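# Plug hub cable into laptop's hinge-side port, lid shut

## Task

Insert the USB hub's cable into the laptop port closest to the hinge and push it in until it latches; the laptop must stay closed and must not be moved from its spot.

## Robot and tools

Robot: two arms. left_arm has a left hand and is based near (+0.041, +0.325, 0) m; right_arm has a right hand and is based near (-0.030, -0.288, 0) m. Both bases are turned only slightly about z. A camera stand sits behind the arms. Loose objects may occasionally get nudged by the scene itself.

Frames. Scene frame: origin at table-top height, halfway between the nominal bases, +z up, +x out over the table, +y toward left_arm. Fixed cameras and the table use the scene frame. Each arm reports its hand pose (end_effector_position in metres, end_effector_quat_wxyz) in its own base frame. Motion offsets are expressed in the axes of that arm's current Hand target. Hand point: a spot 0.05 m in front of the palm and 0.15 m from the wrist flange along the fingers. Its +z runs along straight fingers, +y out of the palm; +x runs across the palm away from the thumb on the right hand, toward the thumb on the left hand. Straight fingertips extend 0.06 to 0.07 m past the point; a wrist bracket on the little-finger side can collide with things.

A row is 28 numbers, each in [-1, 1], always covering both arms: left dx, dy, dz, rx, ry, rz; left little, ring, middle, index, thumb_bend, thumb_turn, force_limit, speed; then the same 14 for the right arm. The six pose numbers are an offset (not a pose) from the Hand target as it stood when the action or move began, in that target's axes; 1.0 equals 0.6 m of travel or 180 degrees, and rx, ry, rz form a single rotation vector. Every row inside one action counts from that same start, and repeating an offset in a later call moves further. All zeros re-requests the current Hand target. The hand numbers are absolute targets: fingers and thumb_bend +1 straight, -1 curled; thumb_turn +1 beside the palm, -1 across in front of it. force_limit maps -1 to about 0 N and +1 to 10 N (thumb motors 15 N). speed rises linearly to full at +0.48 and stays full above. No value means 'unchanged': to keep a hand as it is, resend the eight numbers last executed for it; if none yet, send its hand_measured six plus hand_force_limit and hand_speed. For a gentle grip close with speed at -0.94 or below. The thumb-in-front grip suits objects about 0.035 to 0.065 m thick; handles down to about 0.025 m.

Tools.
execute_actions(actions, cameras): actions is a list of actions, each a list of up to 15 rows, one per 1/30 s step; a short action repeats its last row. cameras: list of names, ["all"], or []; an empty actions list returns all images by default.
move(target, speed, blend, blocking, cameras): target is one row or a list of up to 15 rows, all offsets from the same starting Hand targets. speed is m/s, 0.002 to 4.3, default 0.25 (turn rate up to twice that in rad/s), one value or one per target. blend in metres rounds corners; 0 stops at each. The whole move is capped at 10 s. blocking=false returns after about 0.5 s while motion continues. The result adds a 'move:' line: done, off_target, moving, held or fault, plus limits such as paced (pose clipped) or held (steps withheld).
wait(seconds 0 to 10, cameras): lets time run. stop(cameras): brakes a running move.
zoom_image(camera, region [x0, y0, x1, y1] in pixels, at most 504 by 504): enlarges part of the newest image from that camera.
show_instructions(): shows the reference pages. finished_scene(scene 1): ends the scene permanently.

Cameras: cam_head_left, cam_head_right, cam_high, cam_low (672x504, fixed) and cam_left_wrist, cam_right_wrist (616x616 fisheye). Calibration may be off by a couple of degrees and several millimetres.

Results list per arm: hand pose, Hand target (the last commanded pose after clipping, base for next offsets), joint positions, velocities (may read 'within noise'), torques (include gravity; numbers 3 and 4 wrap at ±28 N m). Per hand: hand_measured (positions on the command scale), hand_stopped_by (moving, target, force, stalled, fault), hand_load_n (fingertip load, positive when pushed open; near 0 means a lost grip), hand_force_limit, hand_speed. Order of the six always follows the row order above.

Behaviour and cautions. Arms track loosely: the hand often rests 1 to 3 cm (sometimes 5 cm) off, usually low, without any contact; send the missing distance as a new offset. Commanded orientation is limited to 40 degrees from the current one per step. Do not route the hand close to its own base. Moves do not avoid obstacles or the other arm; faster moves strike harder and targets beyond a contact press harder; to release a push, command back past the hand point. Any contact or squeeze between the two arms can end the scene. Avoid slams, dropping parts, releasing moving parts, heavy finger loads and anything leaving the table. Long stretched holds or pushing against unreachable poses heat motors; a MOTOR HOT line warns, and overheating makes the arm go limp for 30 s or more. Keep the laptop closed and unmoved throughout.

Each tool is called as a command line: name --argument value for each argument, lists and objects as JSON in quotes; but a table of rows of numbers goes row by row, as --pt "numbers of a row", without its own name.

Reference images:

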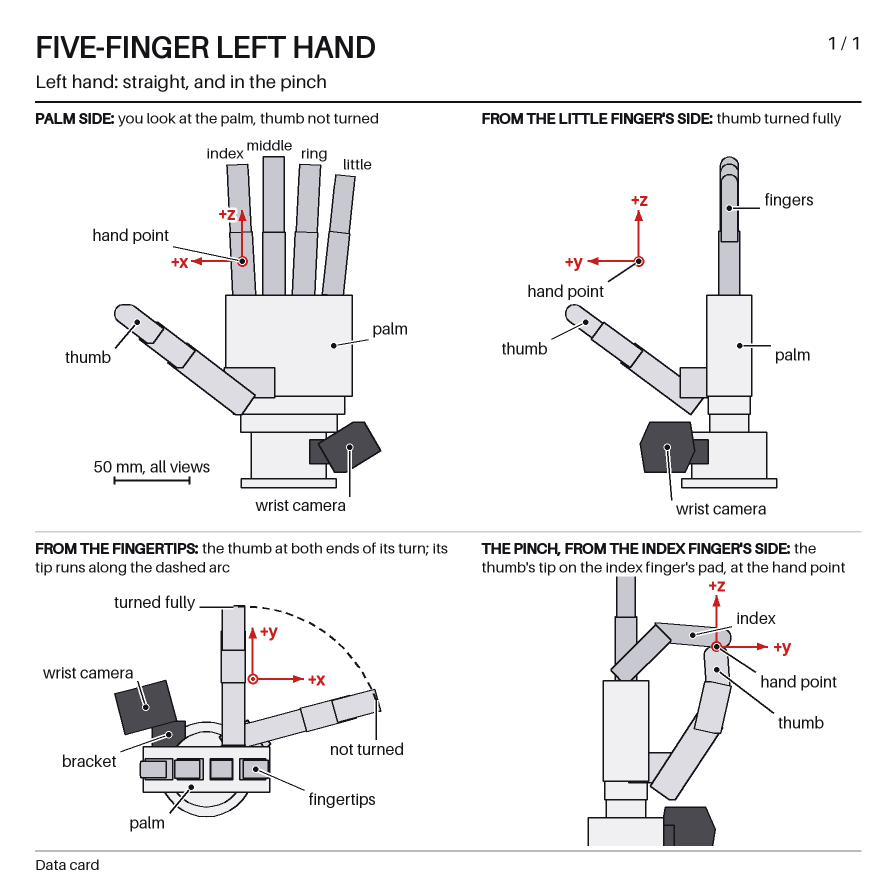

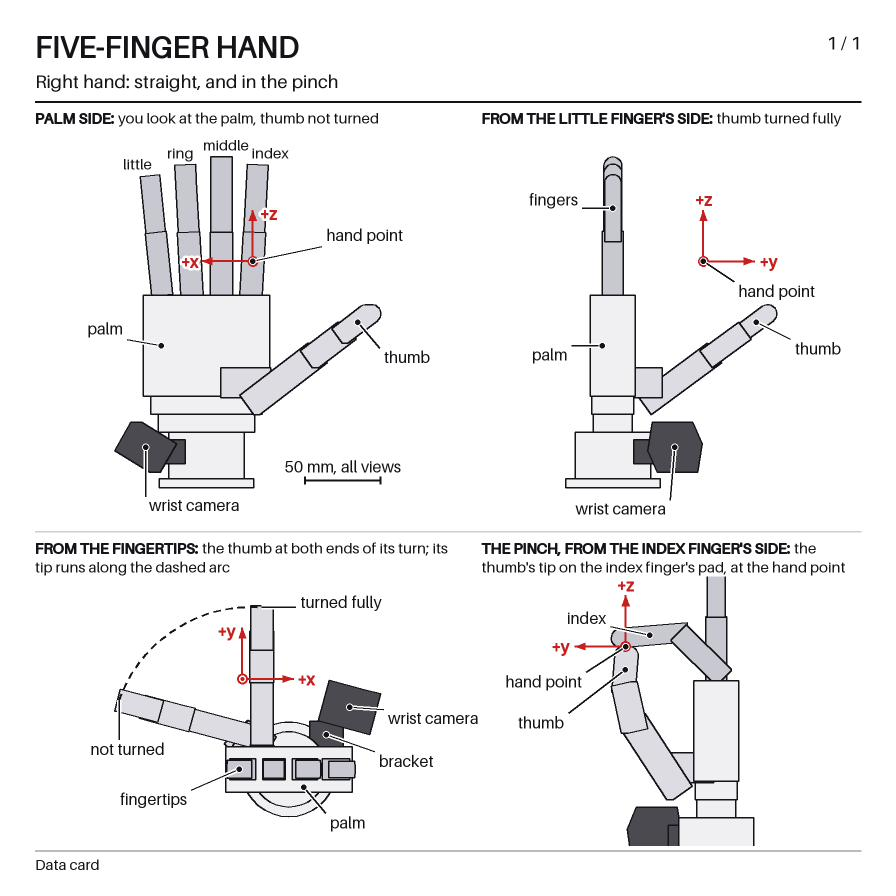

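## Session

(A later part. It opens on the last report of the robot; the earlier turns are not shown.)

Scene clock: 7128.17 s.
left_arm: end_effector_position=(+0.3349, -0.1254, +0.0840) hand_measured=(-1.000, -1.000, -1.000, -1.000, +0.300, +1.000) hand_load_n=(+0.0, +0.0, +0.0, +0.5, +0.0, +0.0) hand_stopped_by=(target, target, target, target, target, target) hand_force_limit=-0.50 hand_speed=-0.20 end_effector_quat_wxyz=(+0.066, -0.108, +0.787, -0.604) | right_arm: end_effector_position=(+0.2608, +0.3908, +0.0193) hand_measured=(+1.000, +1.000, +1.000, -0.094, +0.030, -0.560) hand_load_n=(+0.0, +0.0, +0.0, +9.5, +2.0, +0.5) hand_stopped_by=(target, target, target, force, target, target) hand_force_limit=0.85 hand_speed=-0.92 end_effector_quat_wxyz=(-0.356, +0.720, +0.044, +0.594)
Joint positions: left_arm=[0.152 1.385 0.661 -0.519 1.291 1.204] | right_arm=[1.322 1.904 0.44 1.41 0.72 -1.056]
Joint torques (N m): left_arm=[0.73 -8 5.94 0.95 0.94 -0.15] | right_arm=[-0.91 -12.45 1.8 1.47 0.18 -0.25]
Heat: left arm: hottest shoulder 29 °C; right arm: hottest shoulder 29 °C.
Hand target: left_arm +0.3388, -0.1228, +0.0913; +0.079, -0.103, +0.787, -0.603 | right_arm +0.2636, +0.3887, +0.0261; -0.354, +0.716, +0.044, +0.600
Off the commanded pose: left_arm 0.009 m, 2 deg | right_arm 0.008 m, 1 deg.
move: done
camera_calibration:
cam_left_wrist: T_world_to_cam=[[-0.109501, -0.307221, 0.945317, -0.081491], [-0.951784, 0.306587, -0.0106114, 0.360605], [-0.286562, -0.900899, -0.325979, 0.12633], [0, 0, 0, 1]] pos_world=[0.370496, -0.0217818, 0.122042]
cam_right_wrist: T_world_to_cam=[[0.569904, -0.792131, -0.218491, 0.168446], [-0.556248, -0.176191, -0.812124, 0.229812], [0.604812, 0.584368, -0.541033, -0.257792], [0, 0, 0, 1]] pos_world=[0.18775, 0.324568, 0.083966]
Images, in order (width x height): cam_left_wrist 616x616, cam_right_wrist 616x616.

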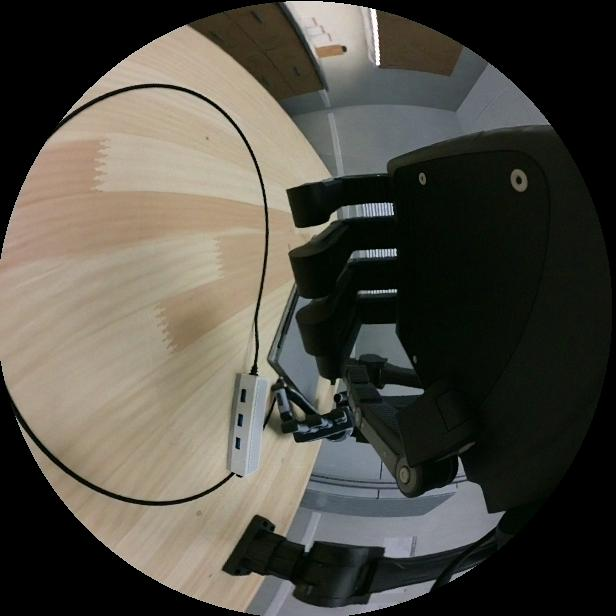

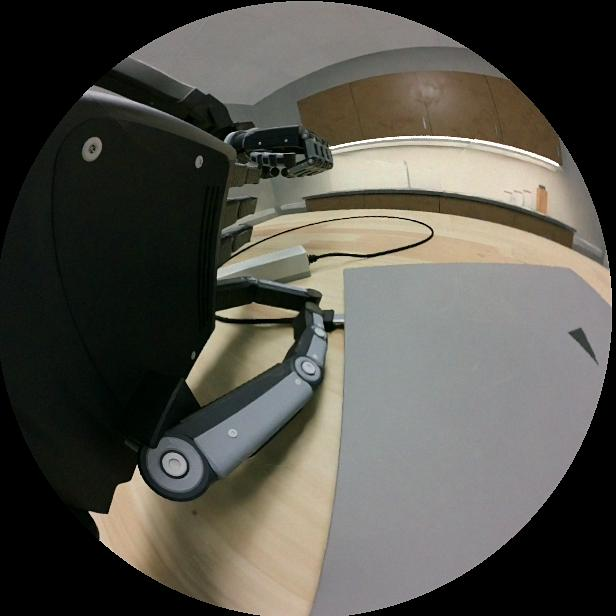

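move --target '[0,0,0,0,0,0,-1,-1,-1,-1,0.3,1,-0.5,-0.2,0.0047,-0.0020,0.0023,0,0,0,1,1,1,-0.35,0.03,-0.56,0.85,-0.92]' --speed 0.04 --cameras '["cam_left_wrist","cam_right_wrist"]'

zoom_image --camera "cam_right_wrist" --region '[324, 304, 352, 332]'

zoom_image --camera "cam_left_wrist" --region '[268, 366, 292, 390]'

Scene clock: 7140.50 s.
left_arm: end_effector_position=(+0.3349, -0.1254, +0.0840) hand_measured=(-1.000, -1.000, -1.000, -1.000, +0.300, +1.000) hand_load_n=(+0.5, +0.0, +0.0, +0.0, +0.0, +0.0) hand_stopped_by=(target, target, target, target, target, target) hand_force_limit=-0.50 hand_speed=-0.20 end_effector_quat_wxyz=(+0.066, -0.108, +0.787, -0.604) | right_arm: end_effector_position=(+0.2608, +0.3908, +0.0194) hand_measured=(+1.000, +1.000, +1.000, -0.094, +0.030, -0.560) hand_load_n=(+0.0, +0.0, +0.0, +9.5, +2.0, +0.5) hand_stopped_by=(target, target, target, force, target, target) hand_force_limit=0.85 hand_speed=-0.92 end_effector_quat_wxyz=(-0.356, +0.720, +0.045, +0.594)
Joint positions: left_arm=[0.152 1.385 0.661 -0.519 1.291 1.204] | right_arm=[1.322 1.904 0.44 1.41 0.719 -1.058]
Joint torques (N m): left_arm=[0.73 -8.12 5.93 0.99 0.94 -0.15] | right_arm=[-1.14 -13.45 1.94 1.03 0.08 -0.21]
Heat: left arm: hottest shoulder 29 °C; right arm: hottest shoulder 29 °C.
Hand target: left_arm +0.3388, -0.1228, +0.0913; +0.079, -0.103, +0.787, -0.603 | right_arm +0.2650, +0.3894, +0.0291; -0.354, +0.716, +0.044, +0.600
Off the commanded pose: left_arm 0.009 m, 2 deg | right_arm 0.011 m, 1 deg.
move: off_target (right_arm)
camera_calibration:
cam_left_wrist: T_world_to_cam=[[-0.109501, -0.307221, 0.945317, -0.081491], [-0.951784, 0.306587, -0.0106114, 0.360605], [-0.286562, -0.900899, -0.325979, 0.12633], [0, 0, 0, 1]] pos_world=[0.370496, -0.0217818, 0.122042]
cam_right_wrist: T_world_to_cam=[[0.570743, -0.792011, -0.216725, 0.168261], [-0.555307, -0.177863, -0.812403, 0.230247], [0.604885, 0.584023, -0.541324, -0.257613], [0, 0, 0, 1]] pos_world=[0.18765, 0.324669, 0.0840677]
Images, in order (width x height): cam_left_wrist 616x616, cam_right_wrist 616x616.

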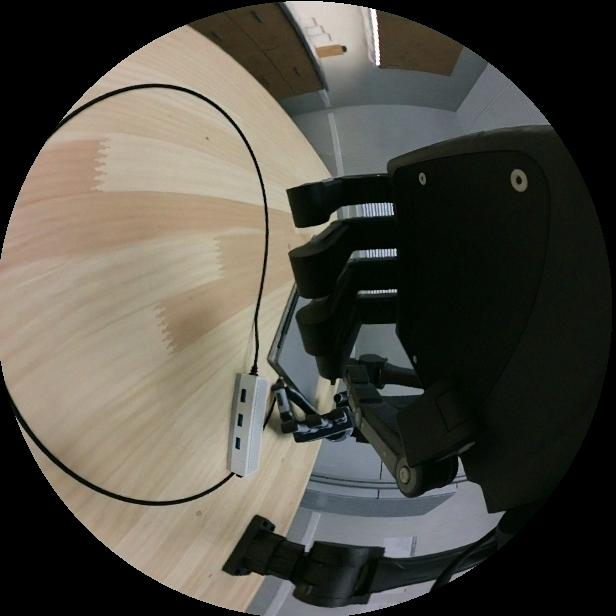

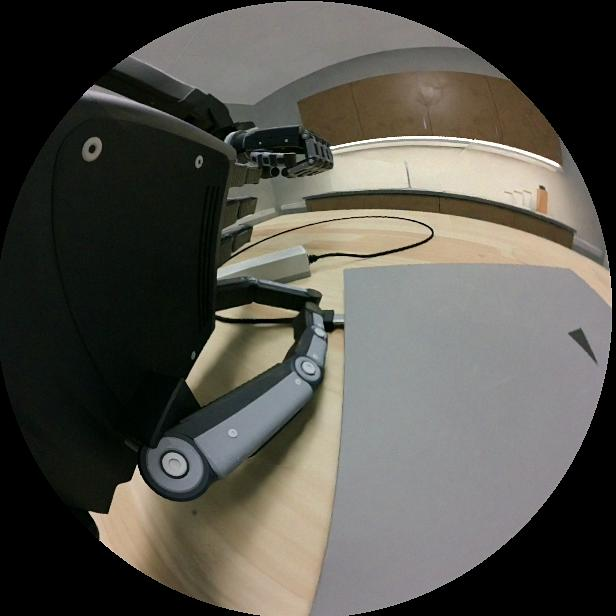

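Scaled by 18.000 from the camera's 616x616 image, which has a finer 880x880 frame.

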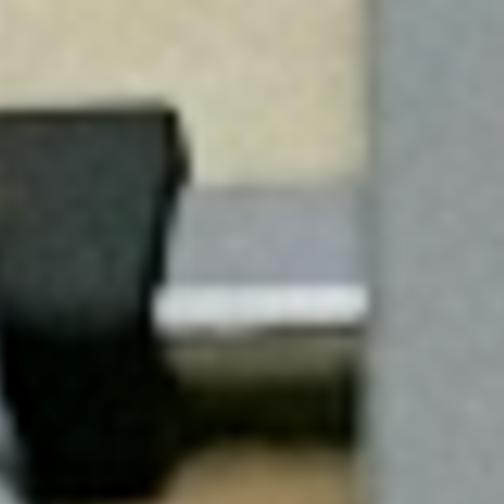

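Scaled by 21.000 from the camera's 616x616 image, which has a finer 880x880 frame.

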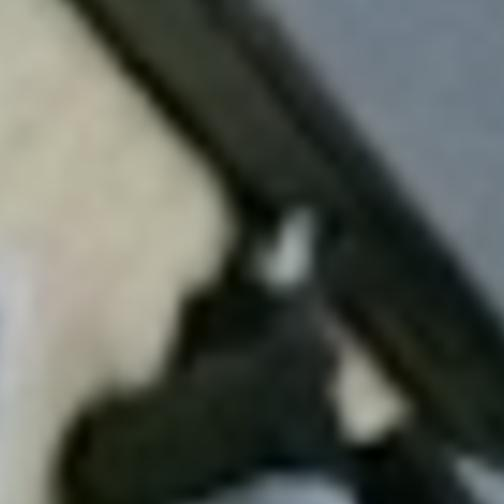

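move --target '[0,0,0,0,0,0,-1,-1,-1,-1,0.3,1,-0.5,-0.2,0.0036,-0.0020,0.0020,0,0,0,1,1,1,-0.35,0.03,-0.56,0.85,-0.92]' --speed 0.04 --cameras '["cam_left_wrist","cam_right_wrist"]'

zoom_image --camera "cam_right_wrist" --region '[324, 304, 352, 332]'

zoom_image --camera "cam_left_wrist" --region '[268, 366, 292, 390]'

Scene clock: 7144.63 s.
left_arm: end_effector_position=(+0.3349, -0.1254, +0.0840) hand_measured=(-1.000, -1.000, -1.000, -1.000, +0.300, +1.000) hand_load_n=(+0.0, +0.0, +0.0, +0.0, +0.0, -0.5) hand_stopped_by=(target, target, target, target, target, target) hand_force_limit=-0.50 hand_speed=-0.20 end_effector_quat_wxyz=(+0.066, -0.108, +0.787, -0.604) | right_arm: end_effector_position=(+0.2614, +0.3907, +0.0211) hand_measured=(+1.000, +1.000, +1.000, -0.094, +0.030, -0.560) hand_load_n=(+0.0, +0.0, +0.0, +9.0, +2.0, +0.5) hand_stopped_by=(target, target, target, force, target, target) hand_force_limit=0.85 hand_speed=-0.92 end_effector_quat_wxyz=(-0.355, +0.720, +0.046, +0.594)
Joint positions: left_arm=[0.152 1.385 0.661 -0.519 1.291 1.204] | right_arm=[1.32 1.895 0.44 1.4 0.719 -1.059]
Joint torques (N m): left_arm=[0.85 -8.06 5.91 0.95 0.95 -0.14] | right_arm=[-1.32 -13.57 2.11 1.13 0.04 -0.21]
Heat: left arm: hottest shoulder 29 °C; right arm: hottest shoulder 29 °C.
Hand target: left_arm +0.3388, -0.1228, +0.0913; +0.079, -0.103, +0.787, -0.603 | right_arm +0.2660, +0.3902, +0.0317; -0.355, +0.716, +0.044, +0.600
Off the commanded pose: left_arm 0.009 m, 2 deg | right_arm 0.011 m, 1 deg.
move: off_target (right_arm)
camera_calibration:
cam_left_wrist: T_world_to_cam=[[-0.109501, -0.307221, 0.945317, -0.081491], [-0.951784, 0.306587, -0.0106114, 0.360605], [-0.286562, -0.900899, -0.325979, 0.12633], [0, 0, 0, 1]] pos_world=[0.370496, -0.0217818, 0.122042]
cam_right_wrist: T_world_to_cam=[[0.570359, -0.793108, -0.213708, 0.168673], [-0.554942, -0.180251, -0.812126, 0.232851], [0.605582, 0.581799, -0.542937, -0.256334], [0, 0, 0, 1]] pos_world=[0.188246, 0.324882, 0.0859777]
Images, in order (width x height): cam_left_wrist 616x616, cam_right_wrist 616x616.

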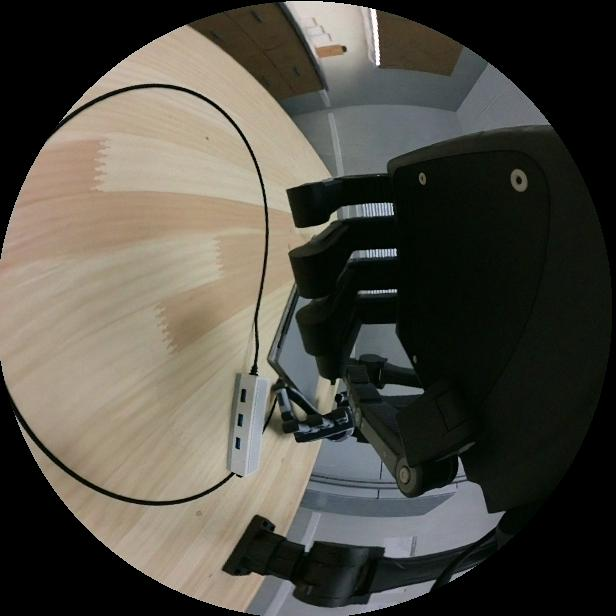

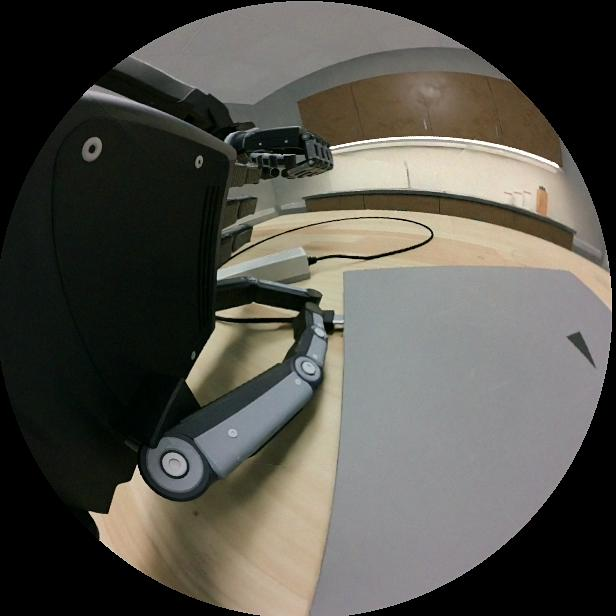

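Scaled by 18.000 from the camera's 616x616 image, which has a finer 880x880 frame.

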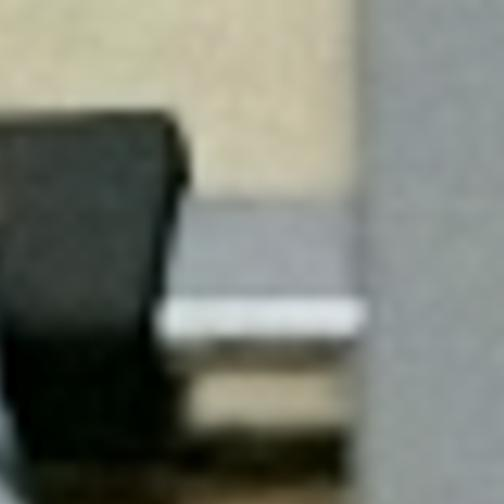

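Scaled by 21.000 from the camera's 616x616 image, which has a finer 880x880 frame.

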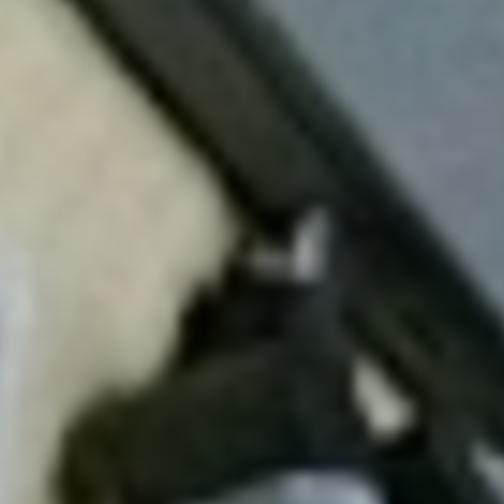

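move --target '[0,0,0,0,0,0,-1,-1,-1,-1,0.3,1,-0.5,-0.2,0.0016,0.0030,0.0004,-0.0007,-0.0008,-0.0083,1,1,1,-0.35,0.03,-0.56,0.85,-0.92]' --speed 0.04 --cameras '["cam_left_wrist","cam_right_wrist"]'

zoom_image --camera "cam_right_wrist" --region '[324, 304, 352, 332]'

zoom_image --camera "cam_left_wrist" --region '[268, 366, 292, 390]'

Scene clock: 7155.70 s.
left_arm: end_effector_position=(+0.3349, -0.1254, +0.0840) hand_measured=(-1.000, -1.000, -1.000, -1.000, +0.300, +1.000) hand_load_n=(+0.0, +0.0, +0.0, +0.0, +0.0, -0.5) hand_stopped_by=(target, target, target, target, target, target) hand_force_limit=-0.50 hand_speed=-0.20 end_effector_quat_wxyz=(+0.066, -0.108, +0.787, -0.604) | right_arm: end_effector_position=(+0.2622, +0.3897, +0.0211) hand_measured=(+1.000, +1.000, +1.000, -0.094, +0.030, -0.560) hand_load_n=(+0.0, +0.0, +0.0, +8.5, +2.0, +1.0) hand_stopped_by=(target, target, target, force, target, target) hand_force_limit=0.85 hand_speed=-0.92 end_effector_quat_wxyz=(-0.347, +0.721, +0.055, +0.597)
Joint positions: left_arm=[0.152 1.385 0.661 -0.519 1.291 1.204] | right_arm=[1.32 1.895 0.44 1.396 0.717 -1.081]
Joint torques (N m): left_arm=[0.79 -8.12 5.94 0.95 0.94 -0.14] | right_arm=[-1.32 -13.57 2.13 0.98 0.06 -0.18]
Heat: left arm: hottest shoulder 29 °C; right arm: hottest shoulder 29 °C.
Hand target: left_arm +0.3388, -0.1228, +0.0913; +0.079, -0.103, +0.787, -0.603 | right_arm +0.2673, +0.3887, +0.0317; -0.346, +0.716, +0.053, +0.604
Off the commanded pose: left_arm 0.009 m, 2 deg | right_arm 0.012 m, 1 deg.
move: off_target (right_arm)
camera_calibration:
cam_left_wrist: T_world_to_cam=[[-0.109501, -0.307221, 0.945317, -0.081491], [-0.951784, 0.306587, -0.0106114, 0.360605], [-0.286562, -0.900899, -0.325979, 0.12633], [0, 0, 0, 1]] pos_world=[0.370496, -0.0217818, 0.122042]
cam_right_wrist: T_world_to_cam=[[0.574228, -0.796286, -0.190241, 0.167104], [-0.545641, -0.198995, -0.81405, 0.237998], [0.610359, 0.571253, -0.548754, -0.253155], [0, 0, 0, 1]] pos_world=[0.188421, 0.325039, 0.086613]
Images, in order (width x height): cam_left_wrist 616x616, cam_right_wrist 616x616.

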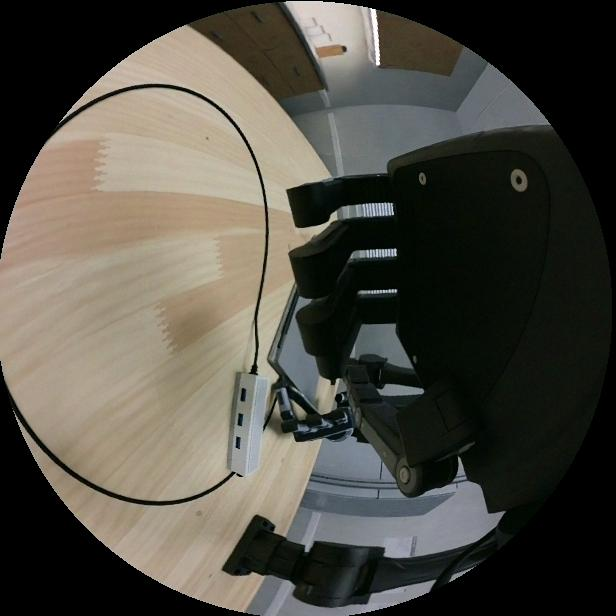

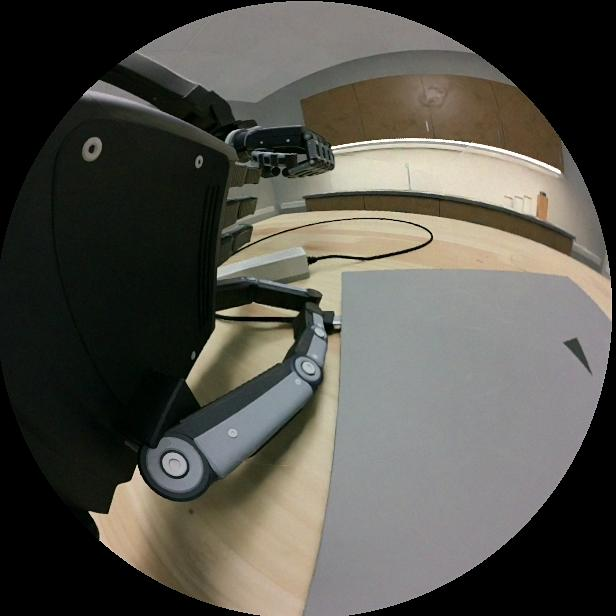

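Scaled by 18.000 from the camera's 616x616 image, which has a finer 880x880 frame.

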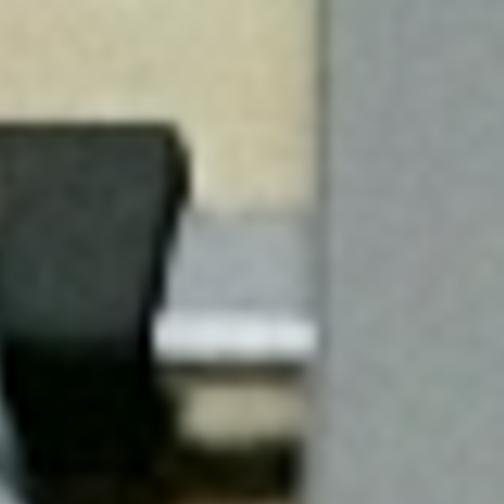

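Scaled by 21.000 from the camera's 616x616 image, which has a finer 880x880 frame.

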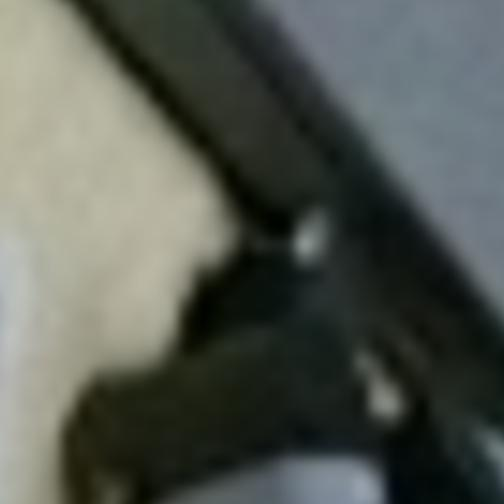

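move --target '[0,0,0,0,0,0,-1,-1,-1,-1,0.3,1,-0.5,-0.2,-0.0135,0.0065,0.0005,0.0004,0.0005,0.0055,1,1,1,-0.35,0.03,-0.56,0.85,-0.92]' --speed 0.03 --cameras '["cam_left_wrist","cam_right_wrist"]'

zoom_image --camera "cam_right_wrist" --region '[324, 304, 352, 332]'

zoom_image --camera "cam_left_wrist" --region '[268, 366, 292, 390]'

Scene clock: 7166.23 s.
left_arm: end_effector_position=(+0.3349, -0.1254, +0.0840) hand_measured=(-1.000, -1.000, -1.000, -1.000, +0.300, +1.000) hand_load_n=(+0.0, +0.0, +0.0, +0.0, +0.0, +0.0) hand_stopped_by=(target, target, target, target, target, target) hand_force_limit=-0.50 hand_speed=-0.20 end_effector_quat_wxyz=(+0.066, -0.108, +0.787, -0.604) | right_arm: end_effector_position=(+0.2629, +0.3898, +0.0221) hand_measured=(+1.000, +1.000, +1.000, -0.094, +0.030, -0.560) hand_load_n=(+0.0, +0.0, +0.0, +8.0, +1.5, +1.0) hand_stopped_by=(target, target, target, force, target, target) hand_force_limit=0.85 hand_speed=-0.92 end_effector_quat_wxyz=(-0.349, +0.720, +0.053, +0.598)
Joint positions: left_arm=[0.152 1.385 0.661 -0.519 1.291 1.204] | right_arm=[1.318 1.895 0.44 1.401 0.715 -1.081]
Joint torques (N m): left_arm=[0.67 -8 5.94 0.98 0.94 -0.15] | right_arm=[-1.38 -10.29 2.32 2.26 0.02 -0.09]
Heat: left arm: hottest shoulder 29 °C; right arm: hottest shoulder 29 °C.
Hand target: left_arm +0.3388, -0.1228, +0.0913; +0.079, -0.103, +0.787, -0.603 | right_arm +0.2674, +0.3886, +0.0227; -0.351, +0.716, +0.046, +0.602
Off the commanded pose: left_arm 0.009 m, 2 deg | right_arm 0.005 m, 1 deg.
move: done
camera_calibration:
cam_left_wrist: T_world_to_cam=[[-0.109501, -0.307221, 0.945317, -0.081491], [-0.951784, 0.306587, -0.0106114, 0.360605], [-0.286562, -0.900899, -0.325979, 0.12633], [0, 0, 0, 1]] pos_world=[0.370496, -0.0217818, 0.122042]
cam_right_wrist: T_world_to_cam=[[0.574222, -0.795617, -0.193034, 0.166674], [-0.544607, -0.19516, -0.815669, 0.237507], [0.611288, 0.573503, -0.545364, -0.254342], [0, 0, 0, 1]] pos_world=[0.189116, 0.324826, 0.0871918]
Images, in order (width x height): cam_left_wrist 616x616, cam_right_wrist 616x616.

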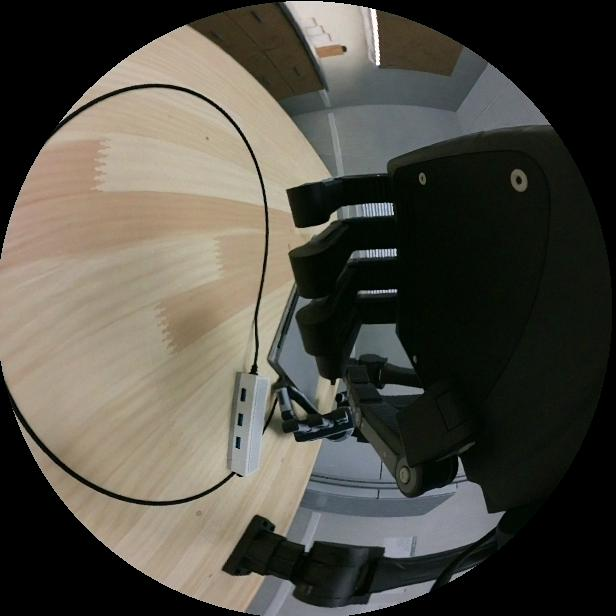

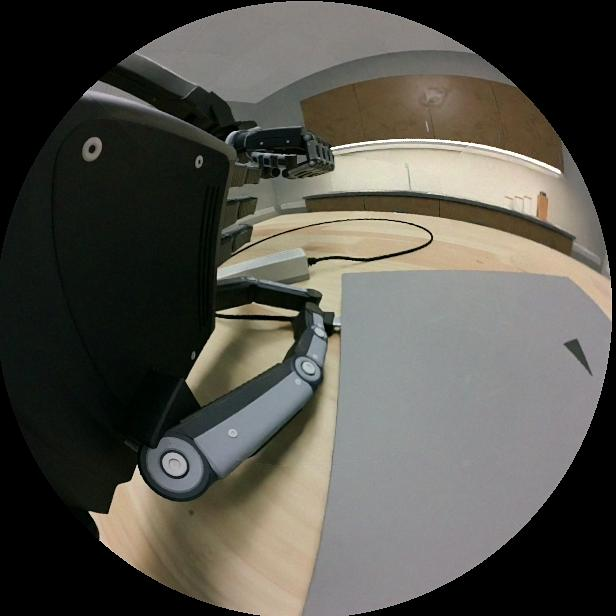

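Scaled by 18.000 from the camera's 616x616 image, which has a finer 880x880 frame.

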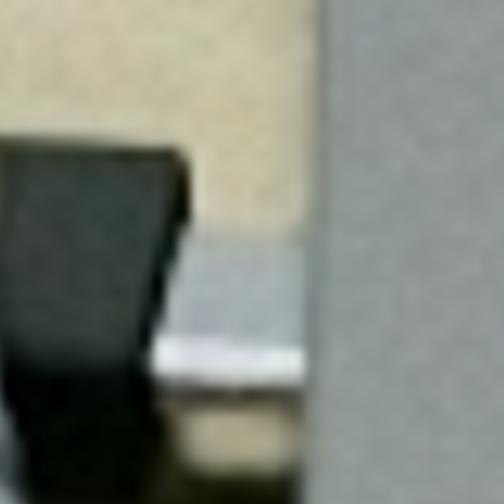

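Scaled by 21.000 from the camera's 616x616 image, which has a finer 880x880 frame.

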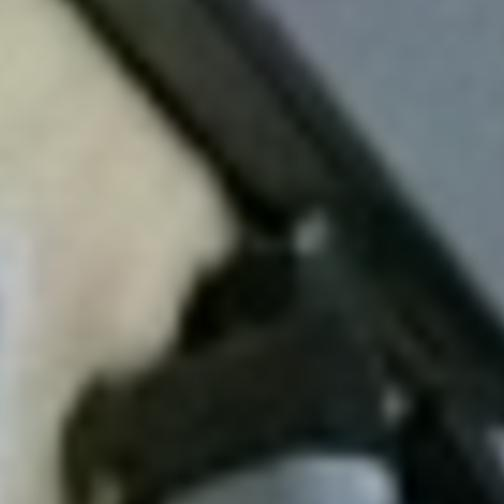

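move --target '[0,0,0,0,0,0,-1,-1,-1,-1,0.3,1,-0.5,-0.2,-0.0090,0.0044,0.0003,0,0,0,1,1,1,-0.35,0.03,-0.56,0.85,-0.92]' --speed 0.03 --cameras '["cam_left_wrist","cam_right_wrist"]'

zoom_image --camera "cam_right_wrist" --region '[324, 304, 352, 332]'

zoom_image --camera "cam_left_wrist" --region '[268, 366, 292, 390]'

Scene clock: 7170.30 s.
left_arm: end_effector_position=(+0.3349, -0.1254, +0.0840) hand_measured=(-1.000, -1.000, -1.000, -1.000, +0.300, +1.000) hand_load_n=(+0.0, +0.0, +0.0, +0.0, +0.0, +0.0) hand_stopped_by=(target, target, target, target, target, target) hand_force_limit=-0.50 hand_speed=-0.20 end_effector_quat_wxyz=(+0.066, -0.108, +0.787, -0.604) | right_arm: end_effector_position=(+0.2627, +0.3896, +0.0191) hand_measured=(+1.000, +1.000, +1.000, -0.094, +0.030, -0.560) hand_load_n=(+0.0, -0.5, +0.0, +8.0, +1.0, +1.0) hand_stopped_by=(target, target, target, force, target, target) hand_force_limit=0.85 hand_speed=-0.92 end_effector_quat_wxyz=(-0.352, +0.717, +0.052, +0.599)
Joint positions: left_arm=[0.152 1.385 0.661 -0.519 1.291 1.204] | right_arm=[1.318 1.916 0.44 1.43 0.714 -1.081]
Joint torques (N m): left_arm=[0.73 -8.06 5.94 0.95 0.93 -0.15] | right_arm=[-1.32 -9.76 2.48 1.88 0.07 -0.09]
Heat: left arm: hottest shoulder 29 °C; right arm: hottest shoulder 29 °C.
Hand target: left_arm +0.3388, -0.1228, +0.0913; +0.079, -0.103, +0.787, -0.603 | right_arm +0.2674, +0.3886, +0.0166; -0.351, +0.716, +0.047, +0.602
Off the commanded pose: left_arm 0.009 m, 2 deg | right_arm 0.005 m, 1 deg.
move: done
camera_calibration:
cam_left_wrist: T_world_to_cam=[[-0.109501, -0.307221, 0.945317, -0.081491], [-0.951784, 0.306587, -0.0106114, 0.360605], [-0.286562, -0.900899, -0.325979, 0.12633], [0, 0, 0, 1]] pos_world=[0.370496, -0.0217818, 0.122042]
cam_right_wrist: T_world_to_cam=[[0.57554, -0.793289, -0.198611, 0.165007], [-0.542654, -0.188787, -0.818465, 0.231949], [0.611785, 0.578836, -0.539136, -0.25812], [0, 0, 0, 1]] pos_world=[0.188813, 0.324097, 0.0834529]
Images, in order (width x height): cam_left_wrist 616x616, cam_right_wrist 616x616.

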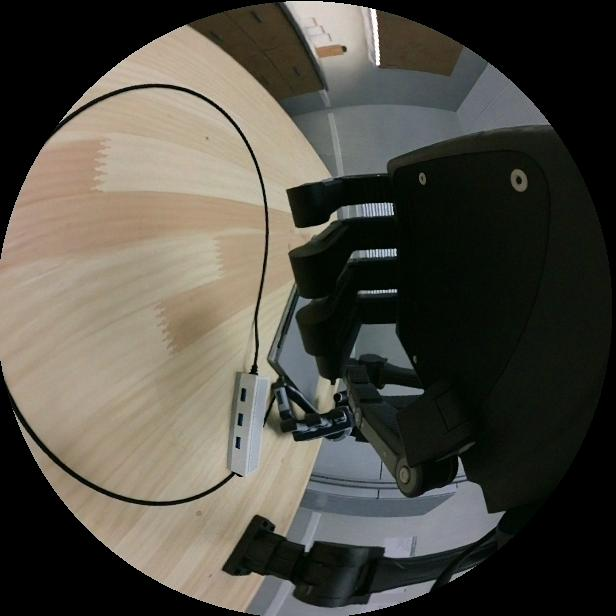

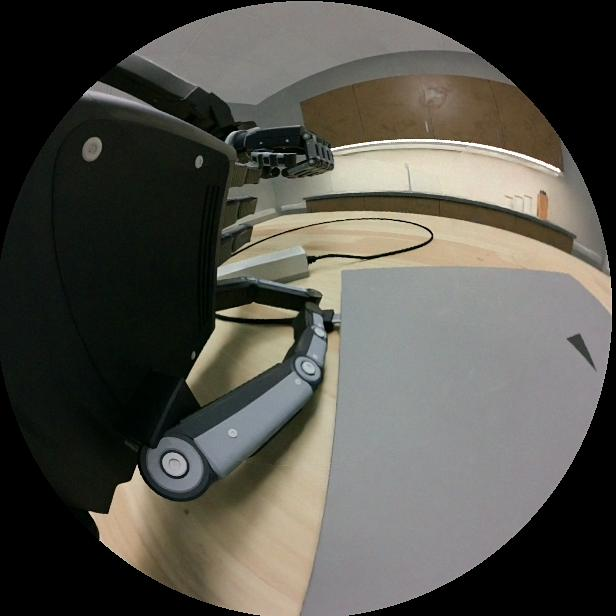

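Scaled by 18.000 from the camera's 616x616 image, which has a finer 880x880 frame.

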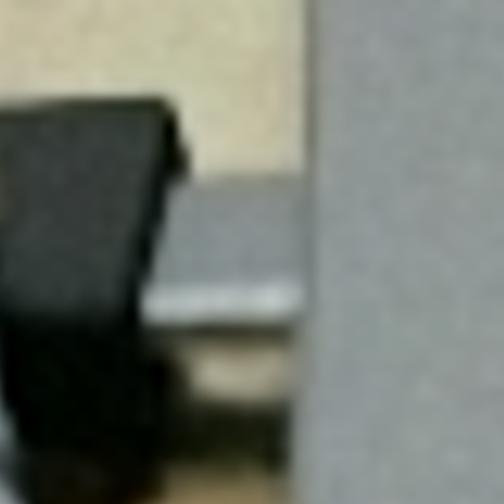

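Scaled by 21.000 from the camera's 616x616 image, which has a finer 880x880 frame.

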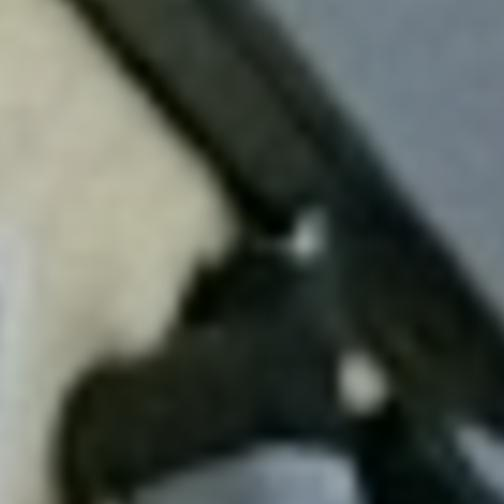

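move --target '[0,0,0,0,0,0,-1,-1,-1,-1,0.3,1,-0.5,-0.2,0.0022,0.0045,-0.0006,0.0060,-0.0030,-0.0002,1,1,1,-0.35,0.03,-0.56,0.85,-0.92]' --speed 0.03 --cameras '["cam_left_wrist","cam_right_wrist"]'

zoom_image --camera "cam_right_wrist" --region '[324, 304, 352, 332]'

zoom_image --camera "cam_left_wrist" --region '[268, 366, 292, 390]'

Scene clock: 7183.83 s.
left_arm: end_effector_position=(+0.3349, -0.1254, +0.0840) hand_measured=(-1.000, -1.000, -1.000, -1.000, +0.300, +1.000) hand_load_n=(+0.0, +0.0, +0.0, +0.0, +0.0, -0.5) hand_stopped_by=(target, target, target, target, target, target) hand_force_limit=-0.50 hand_speed=-0.20 end_effector_quat_wxyz=(+0.066, -0.108, +0.787, -0.604) | right_arm: end_effector_position=(+0.2637, +0.3902, +0.0196) hand_measured=(+1.000, +1.000, +1.000, -0.094, +0.030, -0.560) hand_load_n=(+0.0, +0.0, +0.0, +5.5, -2.5, +0.5) hand_stopped_by=(target, target, target, force, target, target) hand_force_limit=0.85 hand_speed=-0.92 end_effector_quat_wxyz=(-0.361, +0.716, +0.058, +0.595)
Joint positions: left_arm=[0.152 1.385 0.661 -0.519 1.291 1.204] | right_arm=[1.306 1.916 0.432 1.443 0.68 -1.081]
Joint torques (N m): left_arm=[0.73 -8.12 5.96 0.96 0.94 -0.15] | right_arm=[-1.55 -10.05 1.83 1.99 0.01 -0.11]
Heat: left arm: hottest shoulder 29 °C; right arm: hottest shoulder 29 °C.
Hand target: left_arm +0.3388, -0.1228, +0.0913; +0.079, -0.103, +0.787, -0.603 | right_arm +0.2686, +0.3861, +0.0167; -0.358, +0.715, +0.054, +0.598
Off the commanded pose: left_arm 0.009 m, 2 deg | right_arm 0.007 m, 1 deg.
move: done
camera_calibration:
cam_left_wrist: T_world_to_cam=[[-0.109501, -0.307221, 0.945317, -0.081491], [-0.951784, 0.306587, -0.0106114, 0.360605], [-0.286562, -0.900899, -0.325979, 0.12633], [0, 0, 0, 1]] pos_world=[0.370496, -0.0217818, 0.122042]
cam_right_wrist: T_world_to_cam=[[0.593479, -0.778833, -0.202983, 0.154632], [-0.538276, -0.196585, -0.819521, 0.23498], [0.598366, 0.595629, -0.535896, -0.261852], [0, 0, 0, 1]] pos_world=[0.191397, 0.322593, 0.0836327]
Images, in order (width x height): cam_left_wrist 616x616, cam_right_wrist 616x616.

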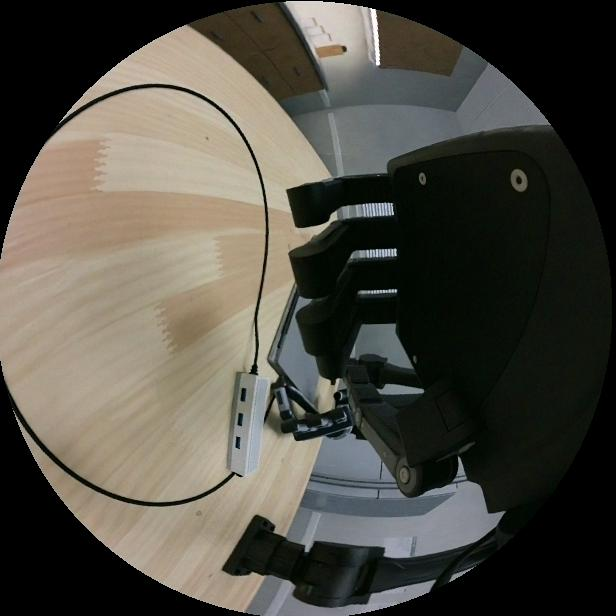

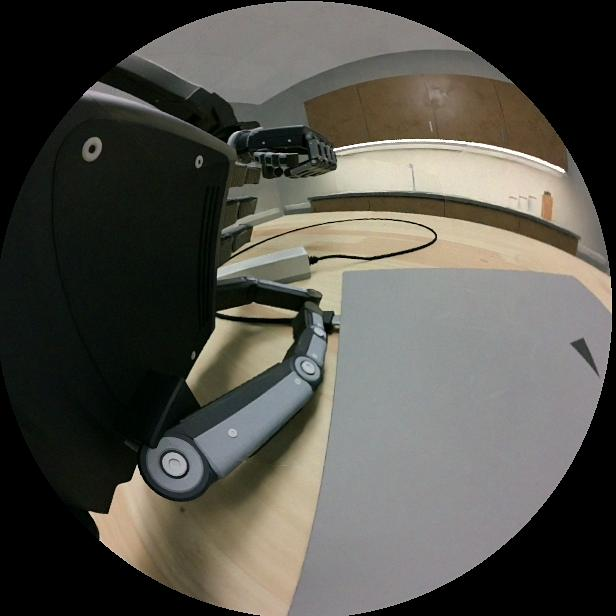

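Scaled by 18.000 from the camera's 616x616 image, which has a finer 880x880 frame.

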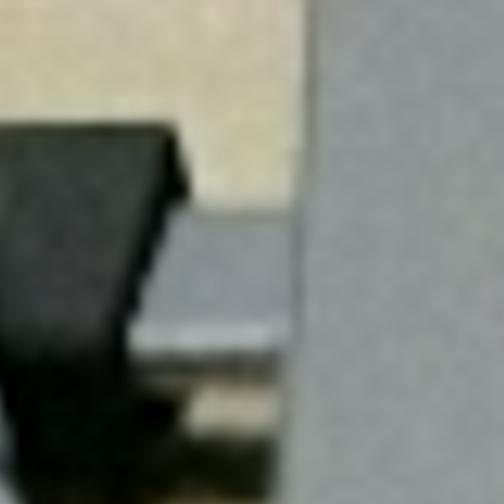

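Scaled by 21.000 from the camera's 616x616 image, which has a finer 880x880 frame.

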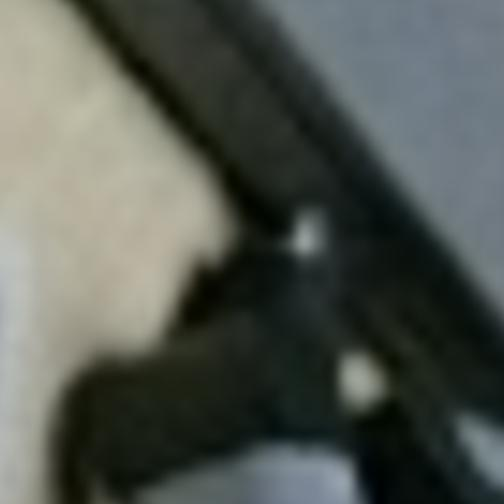

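move --target '[0,0,0,0,0,0,-1,-1,-1,-1,0.3,1,-0.5,-0.2,-0.0004,-0.0006,-0.0049,-0.0060,0.0030,0.0002,1,1,1,-0.35,0.03,-0.56,0.85,-0.92]' --speed 0.03 --cameras '["cam_left_wrist","cam_right_wrist"]'

zoom_image --camera "cam_right_wrist" --region '[324, 304, 352, 332]'

zoom_image --camera "cam_left_wrist" --region '[268, 366, 292, 390]'

Scene clock: 7199.13 s.
left_arm: end_effector_position=(+0.3349, -0.1254, +0.0840) hand_measured=(-1.000, -1.000, -1.000, -1.000, +0.300, +1.000) hand_load_n=(+0.0, +0.0, +0.0, +0.0, +0.0, -0.5) hand_stopped_by=(target, target, target, target, target, target) hand_force_limit=-0.50 hand_speed=-0.20 end_effector_quat_wxyz=(+0.066, -0.108, +0.787, -0.604) | right_arm: end_effector_position=(+0.2629, +0.3886, +0.0197) hand_measured=(+1.000, +1.000, +1.000, -0.094, +0.030, -0.560) hand_load_n=(+0.0, +0.5, +0.0, +7.0, -2.5, +0.0) hand_stopped_by=(target, target, target, force, target, target) hand_force_limit=0.85 hand_speed=-0.92 end_effector_quat_wxyz=(-0.357, +0.716, +0.054, +0.597)
Joint positions: left_arm=[0.152 1.385 0.661 -0.519 1.291 1.204] | right_arm=[1.312 1.916 0.432 1.443 0.697 -1.081]
Joint torques (N m): left_arm=[0.79 -8 5.96 0.98 0.95 -0.14] | right_arm=[-0.85 -10.05 2.09 1.83 0.66 -0.09]
Heat: left arm: hottest shoulder 29 °C; right arm: hottest shoulder 29 °C.
Hand target: left_arm +0.3388, -0.1228, +0.0913; +0.079, -0.103, +0.787, -0.603 | right_arm +0.2660, +0.3848, +0.0167; -0.352, +0.716, +0.047, +0.602
Off the commanded pose: left_arm 0.009 m, 2 deg | right_arm 0.006 m, 1 deg.
move: done
camera_calibration:
cam_left_wrist: T_world_to_cam=[[-0.109501, -0.307221, 0.945317, -0.081491], [-0.951784, 0.306587, -0.0106114, 0.360605], [-0.286562, -0.900899, -0.325979, 0.12633], [0, 0, 0, 1]] pos_world=[0.370496, -0.0217818, 0.122042]
cam_right_wrist: T_world_to_cam=[[0.584604, -0.785562, -0.202806, 0.158931], [-0.540175, -0.190361, -0.81974, 0.23234], [0.60535, 0.588774, -0.535627, -0.25962], [0, 0, 0, 1]] pos_world=[0.189754, 0.321936, 0.083631]
Images, in order (width x height): cam_left_wrist 616x616, cam_right_wrist 616x616.

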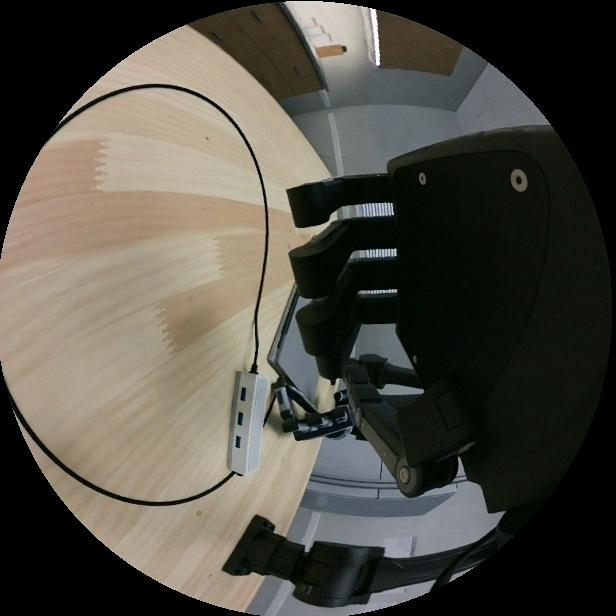

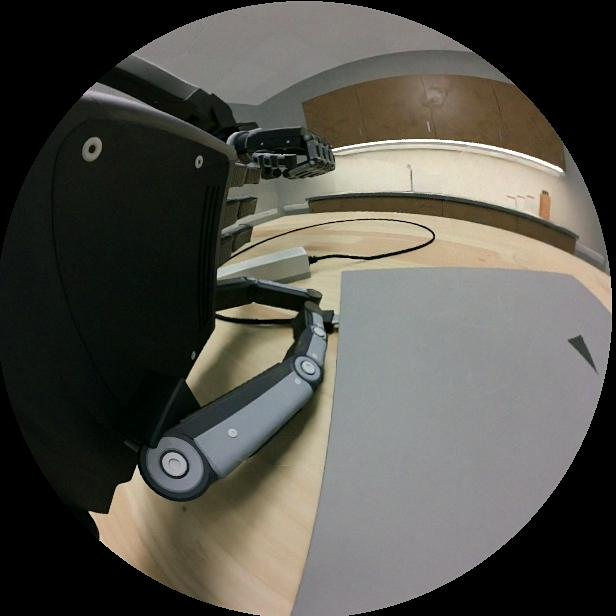

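Scaled by 18.000 from the camera's 616x616 image, which has a finer 880x880 frame.

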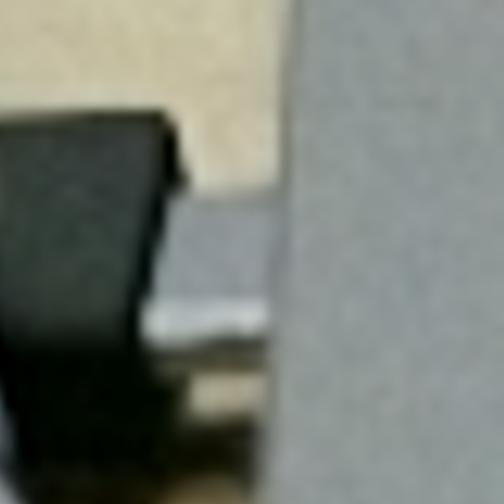

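Scaled by 21.000 from the camera's 616x616 image, which has a finer 880x880 frame.

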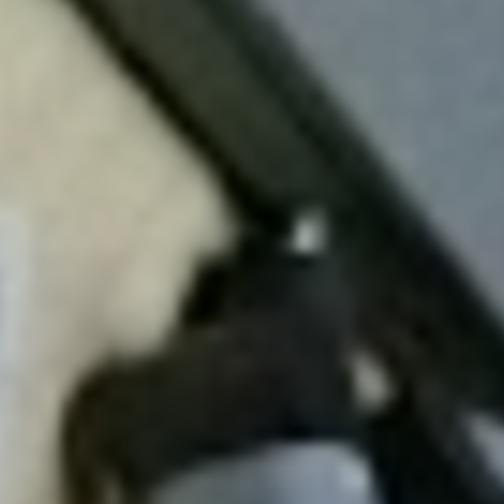

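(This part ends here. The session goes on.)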